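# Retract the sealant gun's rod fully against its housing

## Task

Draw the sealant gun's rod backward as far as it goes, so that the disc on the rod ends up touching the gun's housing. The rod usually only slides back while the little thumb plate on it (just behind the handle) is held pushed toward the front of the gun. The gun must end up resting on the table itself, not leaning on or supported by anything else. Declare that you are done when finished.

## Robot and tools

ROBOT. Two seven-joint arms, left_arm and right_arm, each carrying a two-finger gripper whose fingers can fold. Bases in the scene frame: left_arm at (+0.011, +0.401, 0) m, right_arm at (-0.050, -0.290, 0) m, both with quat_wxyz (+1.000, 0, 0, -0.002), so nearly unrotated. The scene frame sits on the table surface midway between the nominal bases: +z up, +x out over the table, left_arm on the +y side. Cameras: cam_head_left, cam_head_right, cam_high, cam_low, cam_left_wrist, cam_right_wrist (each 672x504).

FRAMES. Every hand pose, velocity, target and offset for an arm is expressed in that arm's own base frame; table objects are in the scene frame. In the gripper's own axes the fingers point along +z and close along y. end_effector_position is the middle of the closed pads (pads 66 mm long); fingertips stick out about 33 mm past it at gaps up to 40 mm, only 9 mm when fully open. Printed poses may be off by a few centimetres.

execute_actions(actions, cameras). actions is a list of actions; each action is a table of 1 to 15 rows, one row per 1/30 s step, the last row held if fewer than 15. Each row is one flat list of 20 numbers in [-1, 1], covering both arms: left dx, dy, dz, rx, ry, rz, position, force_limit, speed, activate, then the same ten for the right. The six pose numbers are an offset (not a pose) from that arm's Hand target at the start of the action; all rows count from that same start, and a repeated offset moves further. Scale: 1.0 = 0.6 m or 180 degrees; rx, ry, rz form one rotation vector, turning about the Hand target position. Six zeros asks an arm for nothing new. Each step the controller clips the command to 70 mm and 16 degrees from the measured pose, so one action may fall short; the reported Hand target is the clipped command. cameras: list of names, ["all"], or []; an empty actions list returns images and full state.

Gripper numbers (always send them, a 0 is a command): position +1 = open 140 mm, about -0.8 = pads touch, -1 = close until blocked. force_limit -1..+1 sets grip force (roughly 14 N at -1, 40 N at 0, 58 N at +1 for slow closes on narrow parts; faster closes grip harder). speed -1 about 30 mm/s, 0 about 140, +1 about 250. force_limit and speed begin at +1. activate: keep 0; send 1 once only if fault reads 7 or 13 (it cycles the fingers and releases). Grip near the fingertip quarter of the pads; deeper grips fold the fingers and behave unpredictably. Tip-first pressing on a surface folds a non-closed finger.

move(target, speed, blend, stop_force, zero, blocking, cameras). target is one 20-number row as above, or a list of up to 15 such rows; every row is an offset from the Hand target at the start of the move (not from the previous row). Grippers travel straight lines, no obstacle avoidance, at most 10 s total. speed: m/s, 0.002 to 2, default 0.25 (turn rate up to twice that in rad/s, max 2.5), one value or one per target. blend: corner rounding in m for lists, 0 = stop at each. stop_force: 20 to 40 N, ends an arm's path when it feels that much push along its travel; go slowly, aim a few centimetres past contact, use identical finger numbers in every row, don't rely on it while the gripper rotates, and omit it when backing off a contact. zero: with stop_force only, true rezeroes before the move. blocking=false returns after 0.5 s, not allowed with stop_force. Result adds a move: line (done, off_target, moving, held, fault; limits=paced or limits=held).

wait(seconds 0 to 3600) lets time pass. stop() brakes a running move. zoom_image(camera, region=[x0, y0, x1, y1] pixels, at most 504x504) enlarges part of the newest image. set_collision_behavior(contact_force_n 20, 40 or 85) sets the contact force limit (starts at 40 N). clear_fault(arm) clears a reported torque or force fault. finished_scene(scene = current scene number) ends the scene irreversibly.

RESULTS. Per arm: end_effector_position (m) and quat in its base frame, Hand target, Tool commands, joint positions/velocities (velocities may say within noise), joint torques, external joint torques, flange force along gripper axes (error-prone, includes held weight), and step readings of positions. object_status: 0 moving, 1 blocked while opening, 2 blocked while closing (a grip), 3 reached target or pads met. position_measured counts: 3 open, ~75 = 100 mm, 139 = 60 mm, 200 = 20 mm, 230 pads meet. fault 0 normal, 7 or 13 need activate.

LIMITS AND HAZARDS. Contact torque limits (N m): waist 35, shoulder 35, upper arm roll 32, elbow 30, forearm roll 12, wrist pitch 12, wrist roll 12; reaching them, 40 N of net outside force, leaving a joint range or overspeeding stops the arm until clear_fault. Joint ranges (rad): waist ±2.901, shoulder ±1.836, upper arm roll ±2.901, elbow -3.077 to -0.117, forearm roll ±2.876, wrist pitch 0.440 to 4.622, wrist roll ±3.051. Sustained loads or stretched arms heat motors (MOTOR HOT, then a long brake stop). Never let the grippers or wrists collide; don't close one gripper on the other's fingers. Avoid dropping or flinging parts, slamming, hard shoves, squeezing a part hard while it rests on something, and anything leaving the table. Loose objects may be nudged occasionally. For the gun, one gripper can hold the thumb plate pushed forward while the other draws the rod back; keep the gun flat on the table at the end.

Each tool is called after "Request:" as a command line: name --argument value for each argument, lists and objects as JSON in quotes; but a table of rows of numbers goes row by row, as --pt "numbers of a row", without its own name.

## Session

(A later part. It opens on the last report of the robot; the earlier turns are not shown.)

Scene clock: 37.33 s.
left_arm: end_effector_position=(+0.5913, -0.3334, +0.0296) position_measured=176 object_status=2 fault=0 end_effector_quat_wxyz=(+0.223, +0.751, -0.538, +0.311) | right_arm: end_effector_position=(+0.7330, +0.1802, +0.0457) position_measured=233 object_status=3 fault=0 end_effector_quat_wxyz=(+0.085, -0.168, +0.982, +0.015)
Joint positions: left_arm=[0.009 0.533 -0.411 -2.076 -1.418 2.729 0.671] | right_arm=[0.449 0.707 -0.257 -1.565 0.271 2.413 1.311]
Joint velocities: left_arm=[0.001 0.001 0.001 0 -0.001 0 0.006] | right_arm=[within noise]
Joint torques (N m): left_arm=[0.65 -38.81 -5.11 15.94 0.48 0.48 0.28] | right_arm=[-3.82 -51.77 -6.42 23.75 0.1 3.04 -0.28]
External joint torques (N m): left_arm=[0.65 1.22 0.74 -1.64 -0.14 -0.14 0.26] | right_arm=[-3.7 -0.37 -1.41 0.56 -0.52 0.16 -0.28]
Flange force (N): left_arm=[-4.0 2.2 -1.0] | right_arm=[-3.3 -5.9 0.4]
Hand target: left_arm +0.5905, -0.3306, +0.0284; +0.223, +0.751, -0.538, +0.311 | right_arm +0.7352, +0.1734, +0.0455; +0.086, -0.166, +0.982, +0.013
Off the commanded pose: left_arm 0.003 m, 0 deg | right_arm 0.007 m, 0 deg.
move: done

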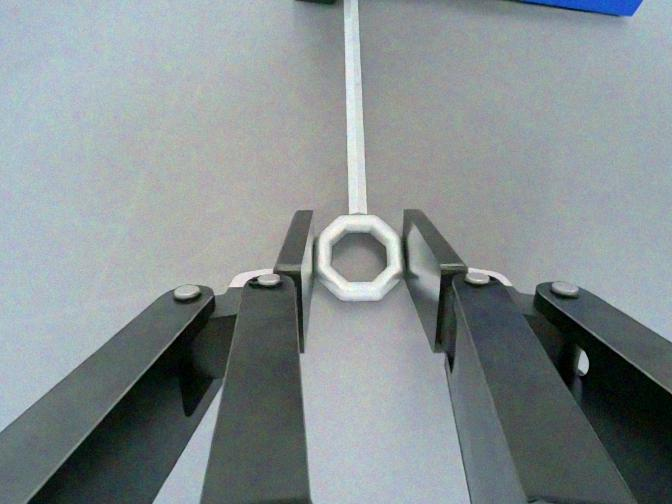

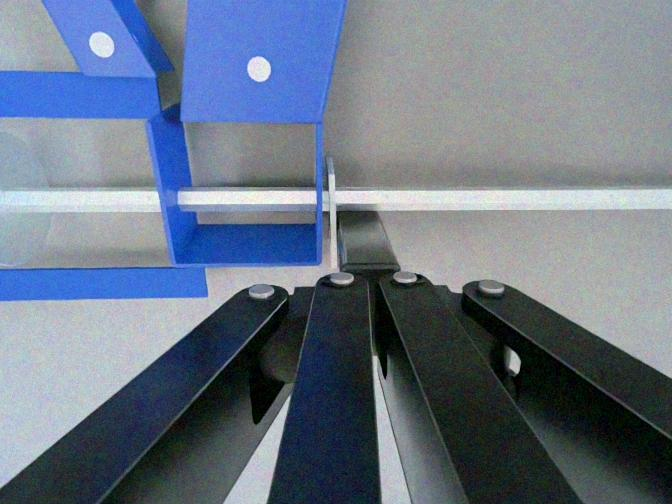

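Request:
move --target '[-0.0268,0.0789,0,0,0,0,-1,-0.3,-1,0, 0,0,0,0,0,0,-1,-0.5,0,0]' --speed 0.06 --cameras '["cam_left_wrist", "cam_right_wrist"]'

Request:
zoom_image --camera "cam_right_wrist" --region '[80, 100, 260, 300]'

Scene clock: 39.27 s.
left_arm: end_effector_position=(+0.5751, -0.2881, +0.0306) position_measured=176 object_status=2 fault=0 end_effector_quat_wxyz=(+0.225, +0.750, -0.539, +0.311) | right_arm: end_effector_position=(+0.7331, +0.1802, +0.0457) position_measured=233 object_status=3 fault=0 end_effector_quat_wxyz=(+0.086, -0.168, +0.982, +0.015)
Joint positions: left_arm=[0.093 0.467 -0.405 -2.172 -1.428 2.668 0.74] | right_arm=[0.449 0.707 -0.257 -1.565 0.271 2.413 1.311]
Joint velocities: left_arm=[-0.001 0 0 0 0 0 0.007] | right_arm=[within noise]
Joint torques (N m): left_arm=[1.02 -36.25 -3.21 15.02 0.42 0.68 0.36] | right_arm=[-3.79 -52.06 -6.44 23.67 0.1 3.07 -0.2]
External joint torques (N m): left_arm=[1.04 1.39 1.86 -2.05 -0.06 0.17 0.34] | right_arm=[-3.81 -0.65 -1.53 0.45 -0.52 0.19 -0.2]
Flange force (N): left_arm=[-5.0 2.0 -1.4] | right_arm=[-1.9 -5.7 -0.2]
Hand target: left_arm +0.5744, -0.2832, +0.0284; +0.223, +0.751, -0.538, +0.311 | right_arm +0.7352, +0.1734, +0.0455; +0.086, -0.166, +0.982, +0.013
Off the commanded pose: left_arm 0.005 m, 0 deg | right_arm 0.007 m, 0 deg.
move: off_target (left_arm)

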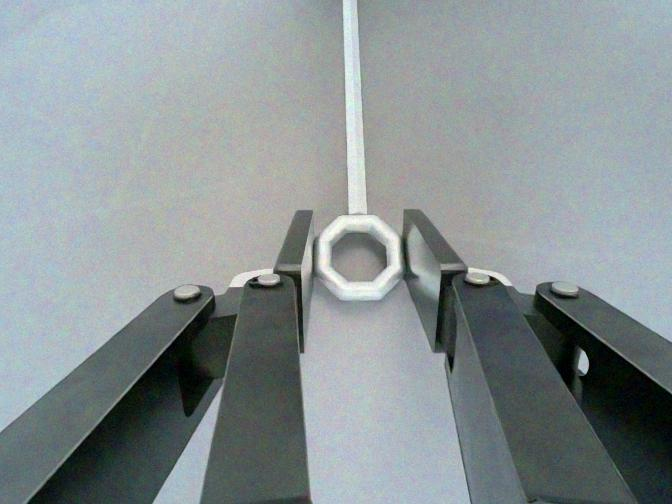

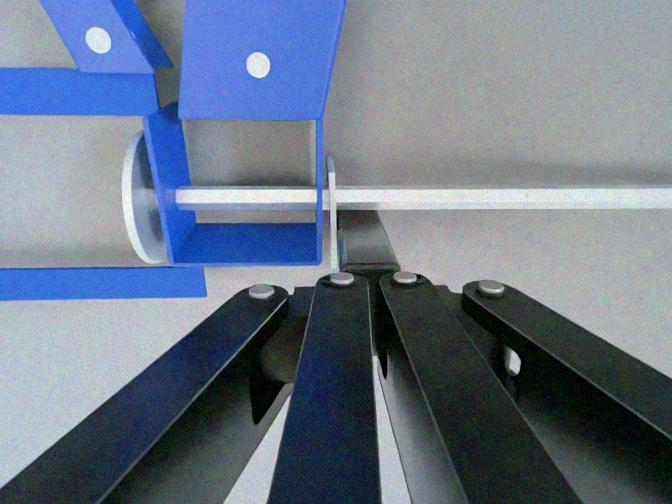

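Scaled by 2.520.

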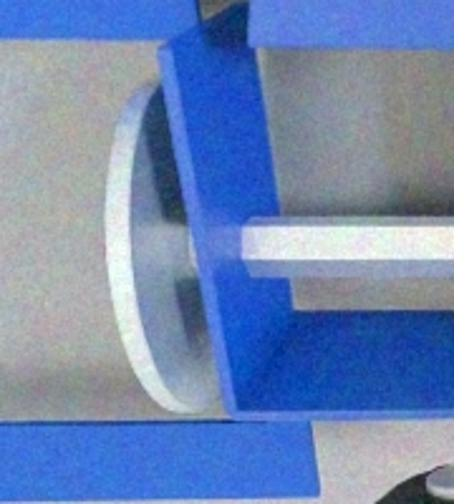

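Request:
move --target '[-0.0054,0.0158,0,0,0,0,-1,-0.3,-1,0, 0,0,0,0,0,0,-1,-0.5,0,0]' --speed 0.04 --cameras '["cam_left_wrist", "cam_right_wrist"]'

Request:
zoom_image --camera "cam_right_wrist" --region '[80, 100, 260, 300]'

Scene clock: 40.17 s.
left_arm: end_effector_position=(+0.5715, -0.2813, +0.0317) position_measured=176 object_status=2 fault=0 end_effector_quat_wxyz=(+0.226, +0.749, -0.539, +0.312) | right_arm: end_effector_position=(+0.7328, +0.1812, +0.0457) position_measured=233 object_status=3 fault=0 end_effector_quat_wxyz=(+0.085, -0.168, +0.982, +0.015)
Joint positions: left_arm=[0.107 0.454 -0.404 -2.189 -1.428 2.653 0.752] | right_arm=[0.45 0.707 -0.256 -1.565 0.271 2.413 1.311]
Joint velocities: left_arm=[0.003 -0.001 0.001 0 0 -0.003 0.006] | right_arm=[within noise]
Joint torques (N m): left_arm=[1.22 -35.48 -2.2 14.3 0.58 0.92 0.33] | right_arm=[-4.09 -52 -7.12 23.81 -0.04 3.28 -0.21]
External joint torques (N m): left_arm=[1.1 1.71 2.59 -2.68 0.12 0.41 0.31] | right_arm=[-4.22 -0.8 -2.33 0.71 -0.65 0.42 -0.2]
Flange force (N): left_arm=[-5.6 1.9 -1.9] | right_arm=[-2.4 -6.3 -0.3]
Hand target: left_arm +0.5712, -0.2738, +0.0284; +0.223, +0.751, -0.538, +0.311 | right_arm +0.7352, +0.1734, +0.0455; +0.086, -0.166, +0.982, +0.013
Off the commanded pose: left_arm 0.008 m, 0 deg | right_arm 0.008 m, 0 deg.
move: off_target (left_arm)

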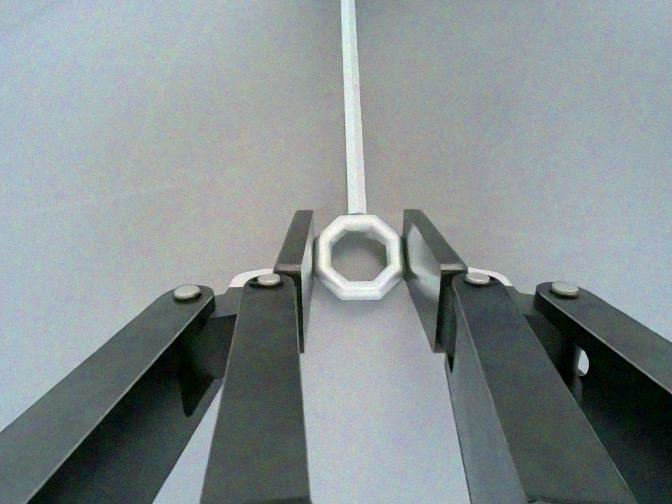

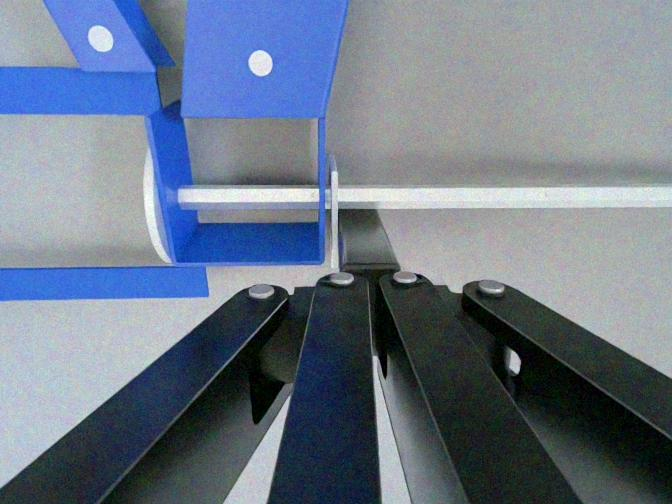

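Scaled by 2.520.

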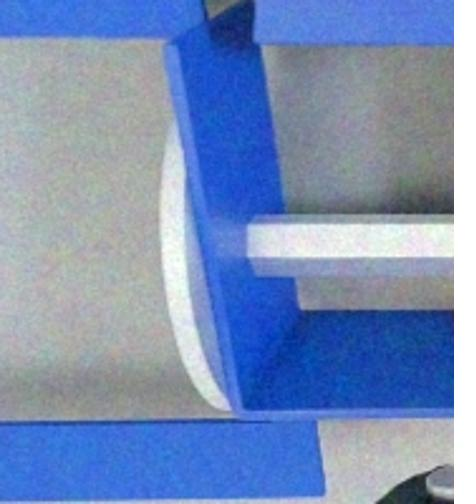

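Request:
move --target '[-0.0027,0.0079,0,0,0,0,-1,-0.3,-1,0, 0,0,0,0,0,0,-1,-0.5,0,0]' --speed 0.03 --cameras '["cam_left_wrist", "cam_right_wrist"]'

Request:
zoom_image --camera "cam_right_wrist" --region '[80, 100, 260, 300]'

Scene clock: 40.87 s.
left_arm: end_effector_position=(+0.5692, -0.2794, +0.0326) position_measured=176 object_status=2 fault=0 end_effector_quat_wxyz=(+0.228, +0.747, -0.541, +0.312) | right_arm: end_effector_position=(+0.7322, +0.1833, +0.0455) position_measured=233 object_status=3 fault=0 end_effector_quat_wxyz=(+0.085, -0.169, +0.982, +0.016)
Joint positions: left_arm=[0.112 0.448 -0.403 -2.197 -1.428 2.644 0.758] | right_arm=[0.45 0.707 -0.254 -1.564 0.271 2.413 1.311]
Joint velocities: left_arm=[0.002 -0.002 0 0 0 -0.004 0.006] | right_arm=[within noise]
Joint torques (N m): left_arm=[2.34 -34.45 -1.01 13.62 0.63 1.45 0.43] | right_arm=[-4.99 -51.81 -8 23.44 -0.35 3.3 -0.19]
External joint torques (N m): left_arm=[2.16 2.54 3.65 -3.33 0.19 0.95 0.41] | right_arm=[-5.09 -0.47 -3.21 0.26 -0.96 0.43 -0.18]
Flange force (N): left_arm=[-8.2 1.5 -1.5] | right_arm=[-1.3 -7.3 -0.3]
Hand target: left_arm +0.5696, -0.2690, +0.0284; +0.223, +0.751, -0.538, +0.311 | right_arm +0.7352, +0.1734, +0.0455; +0.086, -0.166, +0.982, +0.013
Off the commanded pose: left_arm 0.011 m, 1 deg | right_arm 0.010 m, 1 deg.
move: off_target (left_arm)

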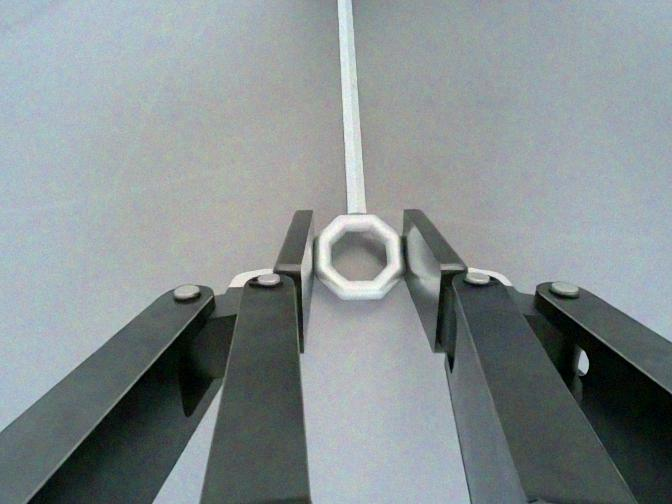

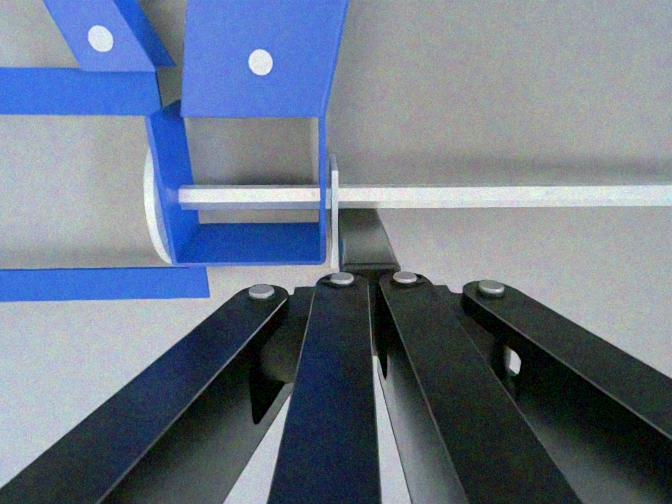

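Scaled by 2.520.

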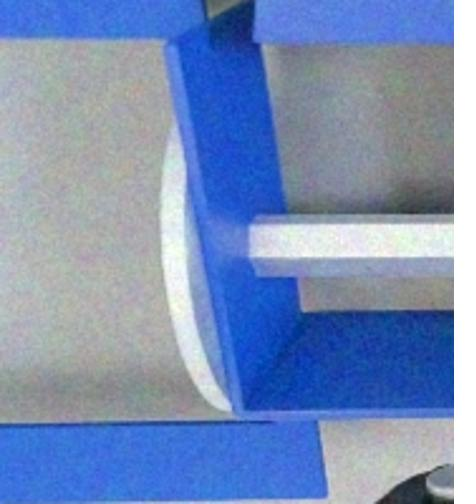

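Request:
move --target '[0.0027,-0.0079,0,0,0,0,-1,-0.3,-1,0, -0.0142,0.0568,0,0,0,0,-1,-0.5,0,0]' --speed 0.03 --cameras '["cam_left_wrist", "cam_right_wrist"]'

Request:
zoom_image --camera "cam_right_wrist" --region '[60, 80, 360, 300]'

Scene clock: 42.97 s.
left_arm: end_effector_position=(+0.5697, -0.2757, +0.0295) position_measured=176 object_status=2 fault=0 end_effector_quat_wxyz=(+0.226, +0.749, -0.540, +0.311) | right_arm: end_effector_position=(+0.7258, +0.2080, +0.0461) position_measured=233 object_status=3 fault=0 end_effector_quat_wxyz=(+0.086, -0.169, +0.982, +0.013)
Joint positions: left_arm=[0.112 0.452 -0.398 -2.197 -1.428 2.647 0.762] | right_arm=[0.504 0.709 -0.273 -1.565 0.271 2.413 1.35]
Joint velocities: left_arm=[within noise] | right_arm=[-0.001 0.001 0 -0.002 0 0 0.006]
Joint torques (N m): left_arm=[-0.64 -34.63 -4.24 17.64 0.29 1.06 -0.01] | right_arm=[-0.19 -52.44 -4.71 24.27 0.56 2.78 0.29]
External joint torques (N m): left_arm=[-0.72 2.33 0.47 0.81 -0.15 0.57 -0.03] | right_arm=[-0.43 -1.2 0.37 1.13 -0.06 -0.09 0.3]
Flange force (N): left_arm=[-1.2 -5.4 9.5] | right_arm=[-3.4 -0.4 -1.4]
Hand target: left_arm +0.5712, -0.2738, +0.0284; +0.223, +0.751, -0.538, +0.311 | right_arm +0.7267, +0.2075, +0.0455; +0.086, -0.166, +0.982, +0.013
Off the commanded pose: left_arm 0.003 m, 0 deg | right_arm 0.001 m, 0 deg.
move: done

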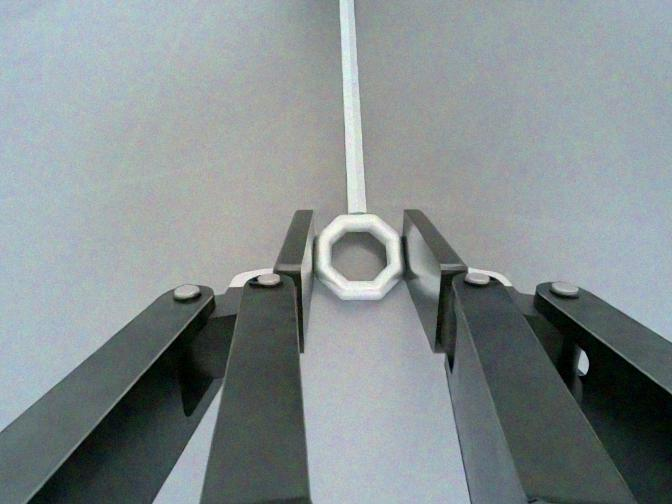

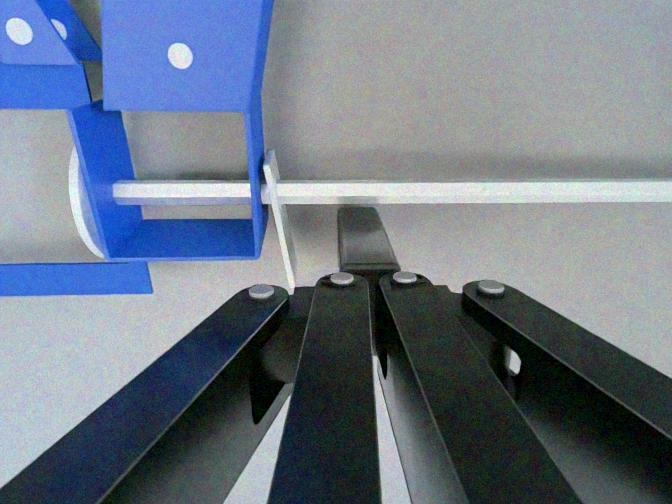

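Scaled by 1.680.

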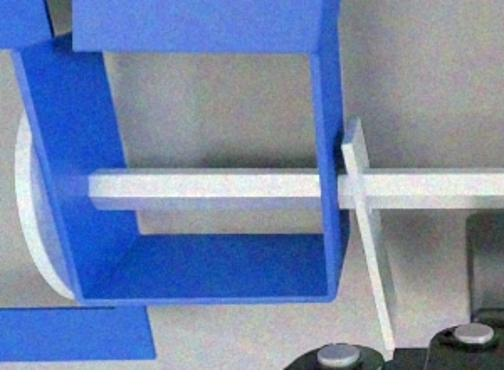

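Request:
move --pt "0 0 0 0 0 0 0.0 -0.3 -1 0 0 0 0 0 0 0 -1 -0.5 0 0" --pt "-0.0493 0.1451 0.1532 0 0 0 0.0 -0.3 -1 0 0 0 0.2 0 0 0 -1 -0.5 0 0" --speed 0.12 --cameras '["all"]'

Request:
zoom_image --camera "cam_right_wrist" --region '[60, 30, 360, 250]'

Request:
zoom_image --camera "cam_low" --region '[200, 220, 440, 280]'

Scene clock: 46.90 s.
left_arm: end_effector_position=(+0.5429, -0.1873, +0.1206) position_measured=129 object_status=3 fault=0 end_effector_quat_wxyz=(+0.221, +0.750, -0.539, +0.312) | right_arm: end_effector_position=(+0.7274, +0.2087, +0.1663) position_measured=233 object_status=3 fault=0 end_effector_quat_wxyz=(+0.088, -0.167, +0.982, +0.015)
Joint positions: left_arm=[0.241 0.116 -0.323 -2.385 -1.239 2.424 0.613] | right_arm=[0.533 0.562 -0.325 -1.49 0.226 2.198 1.387]
Joint velocities: left_arm=[0 0.001 0 0 0.001 -0.001 -0.006] | right_arm=[within noise]
Joint torques (N m): left_arm=[-0.9 -29.02 -0.5 19.42 0.74 0.4 -0.21] | right_arm=[-0.04 -50.79 -4.5 25.47 0.47 2.46 0.19]
External joint torques (N m): left_arm=[-1 0.76 0.4 0.1 0.49 -0.35 -0.23] | right_arm=[-0.21 -1.75 0.37 0.8 -0.27 -0.43 0.2]
Flange force (N): left_arm=[0.7 -3.2 0.7] | right_arm=[-0.2 0.2 -3.5]
Hand target: left_arm +0.5416, -0.1867, +0.1203; +0.223, +0.751, -0.538, +0.311 | right_arm +0.7267, +0.2075, +0.1655; +0.086, -0.166, +0.982, +0.013
Off the commanded pose: left_arm 0.001 m, 0 deg | right_arm 0.002 m, 0 deg.
move: done

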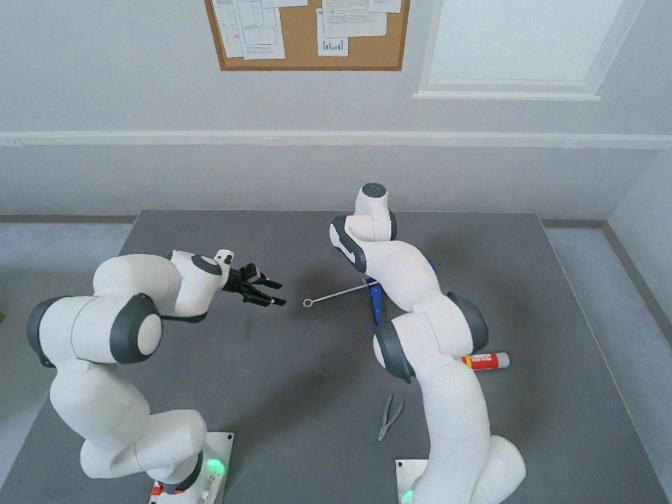

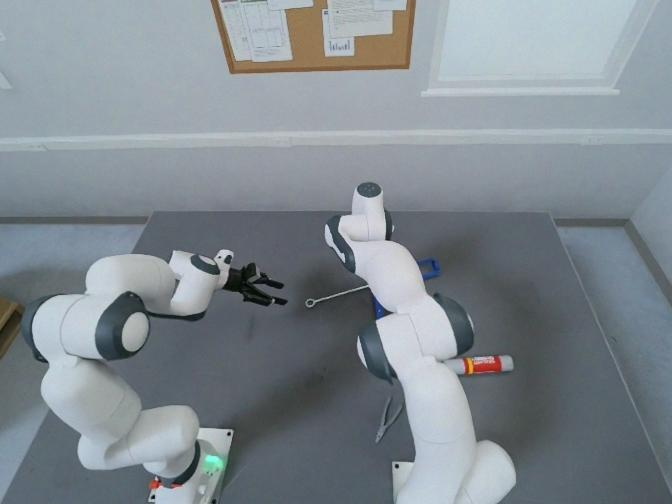

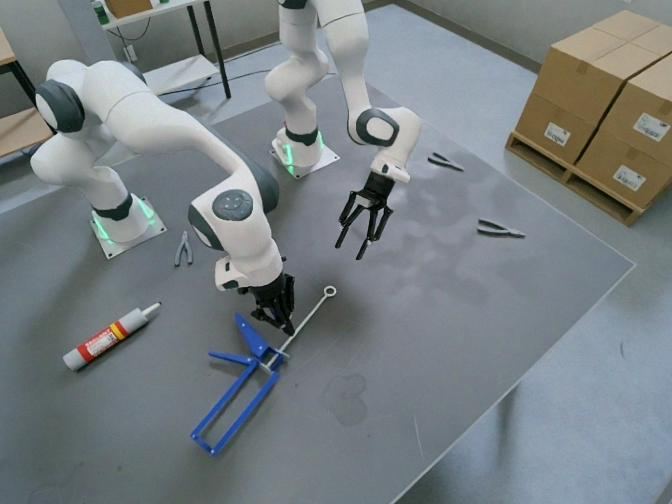

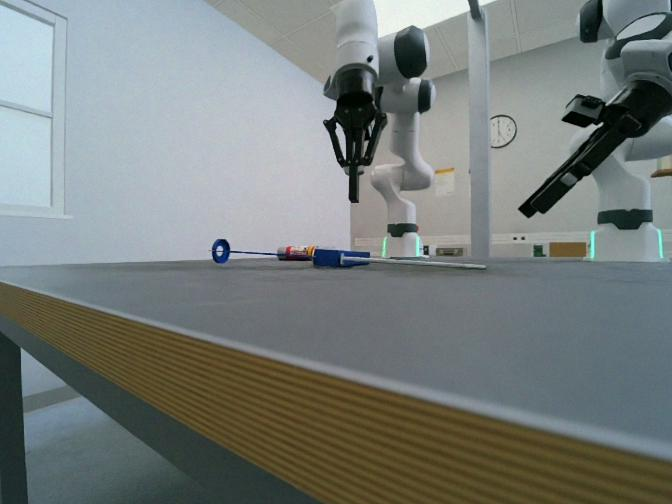

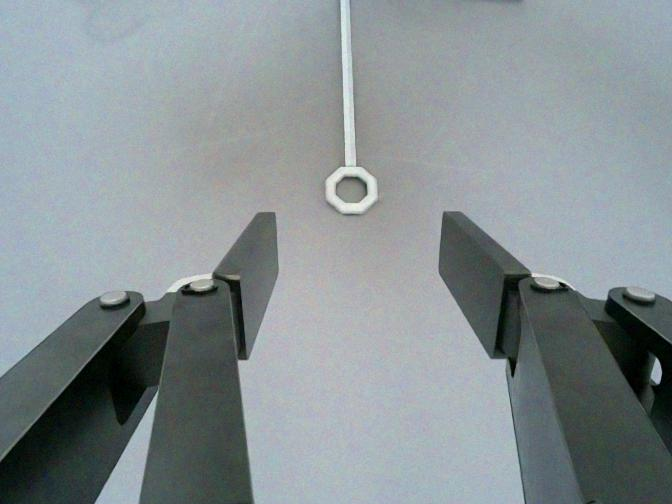

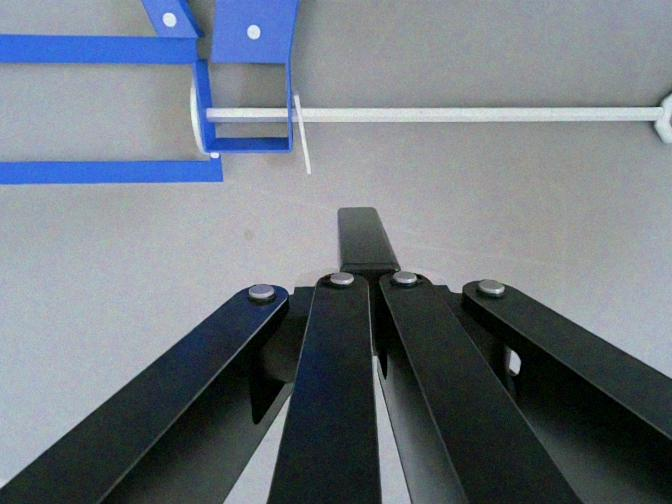

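Scaled by 1.680.

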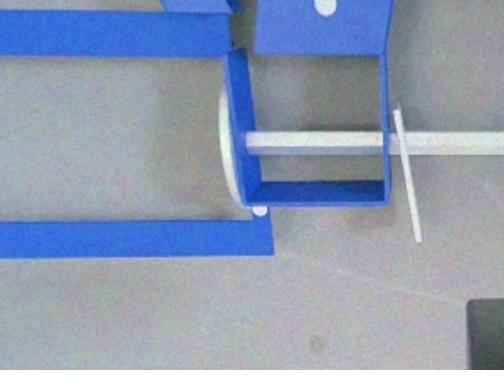

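Scaled by 2.100.

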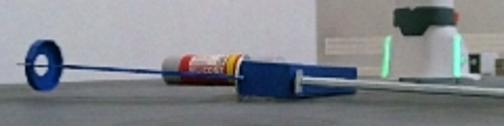

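Request:
finished_scene --scene 2

The scene is finished: the task was done.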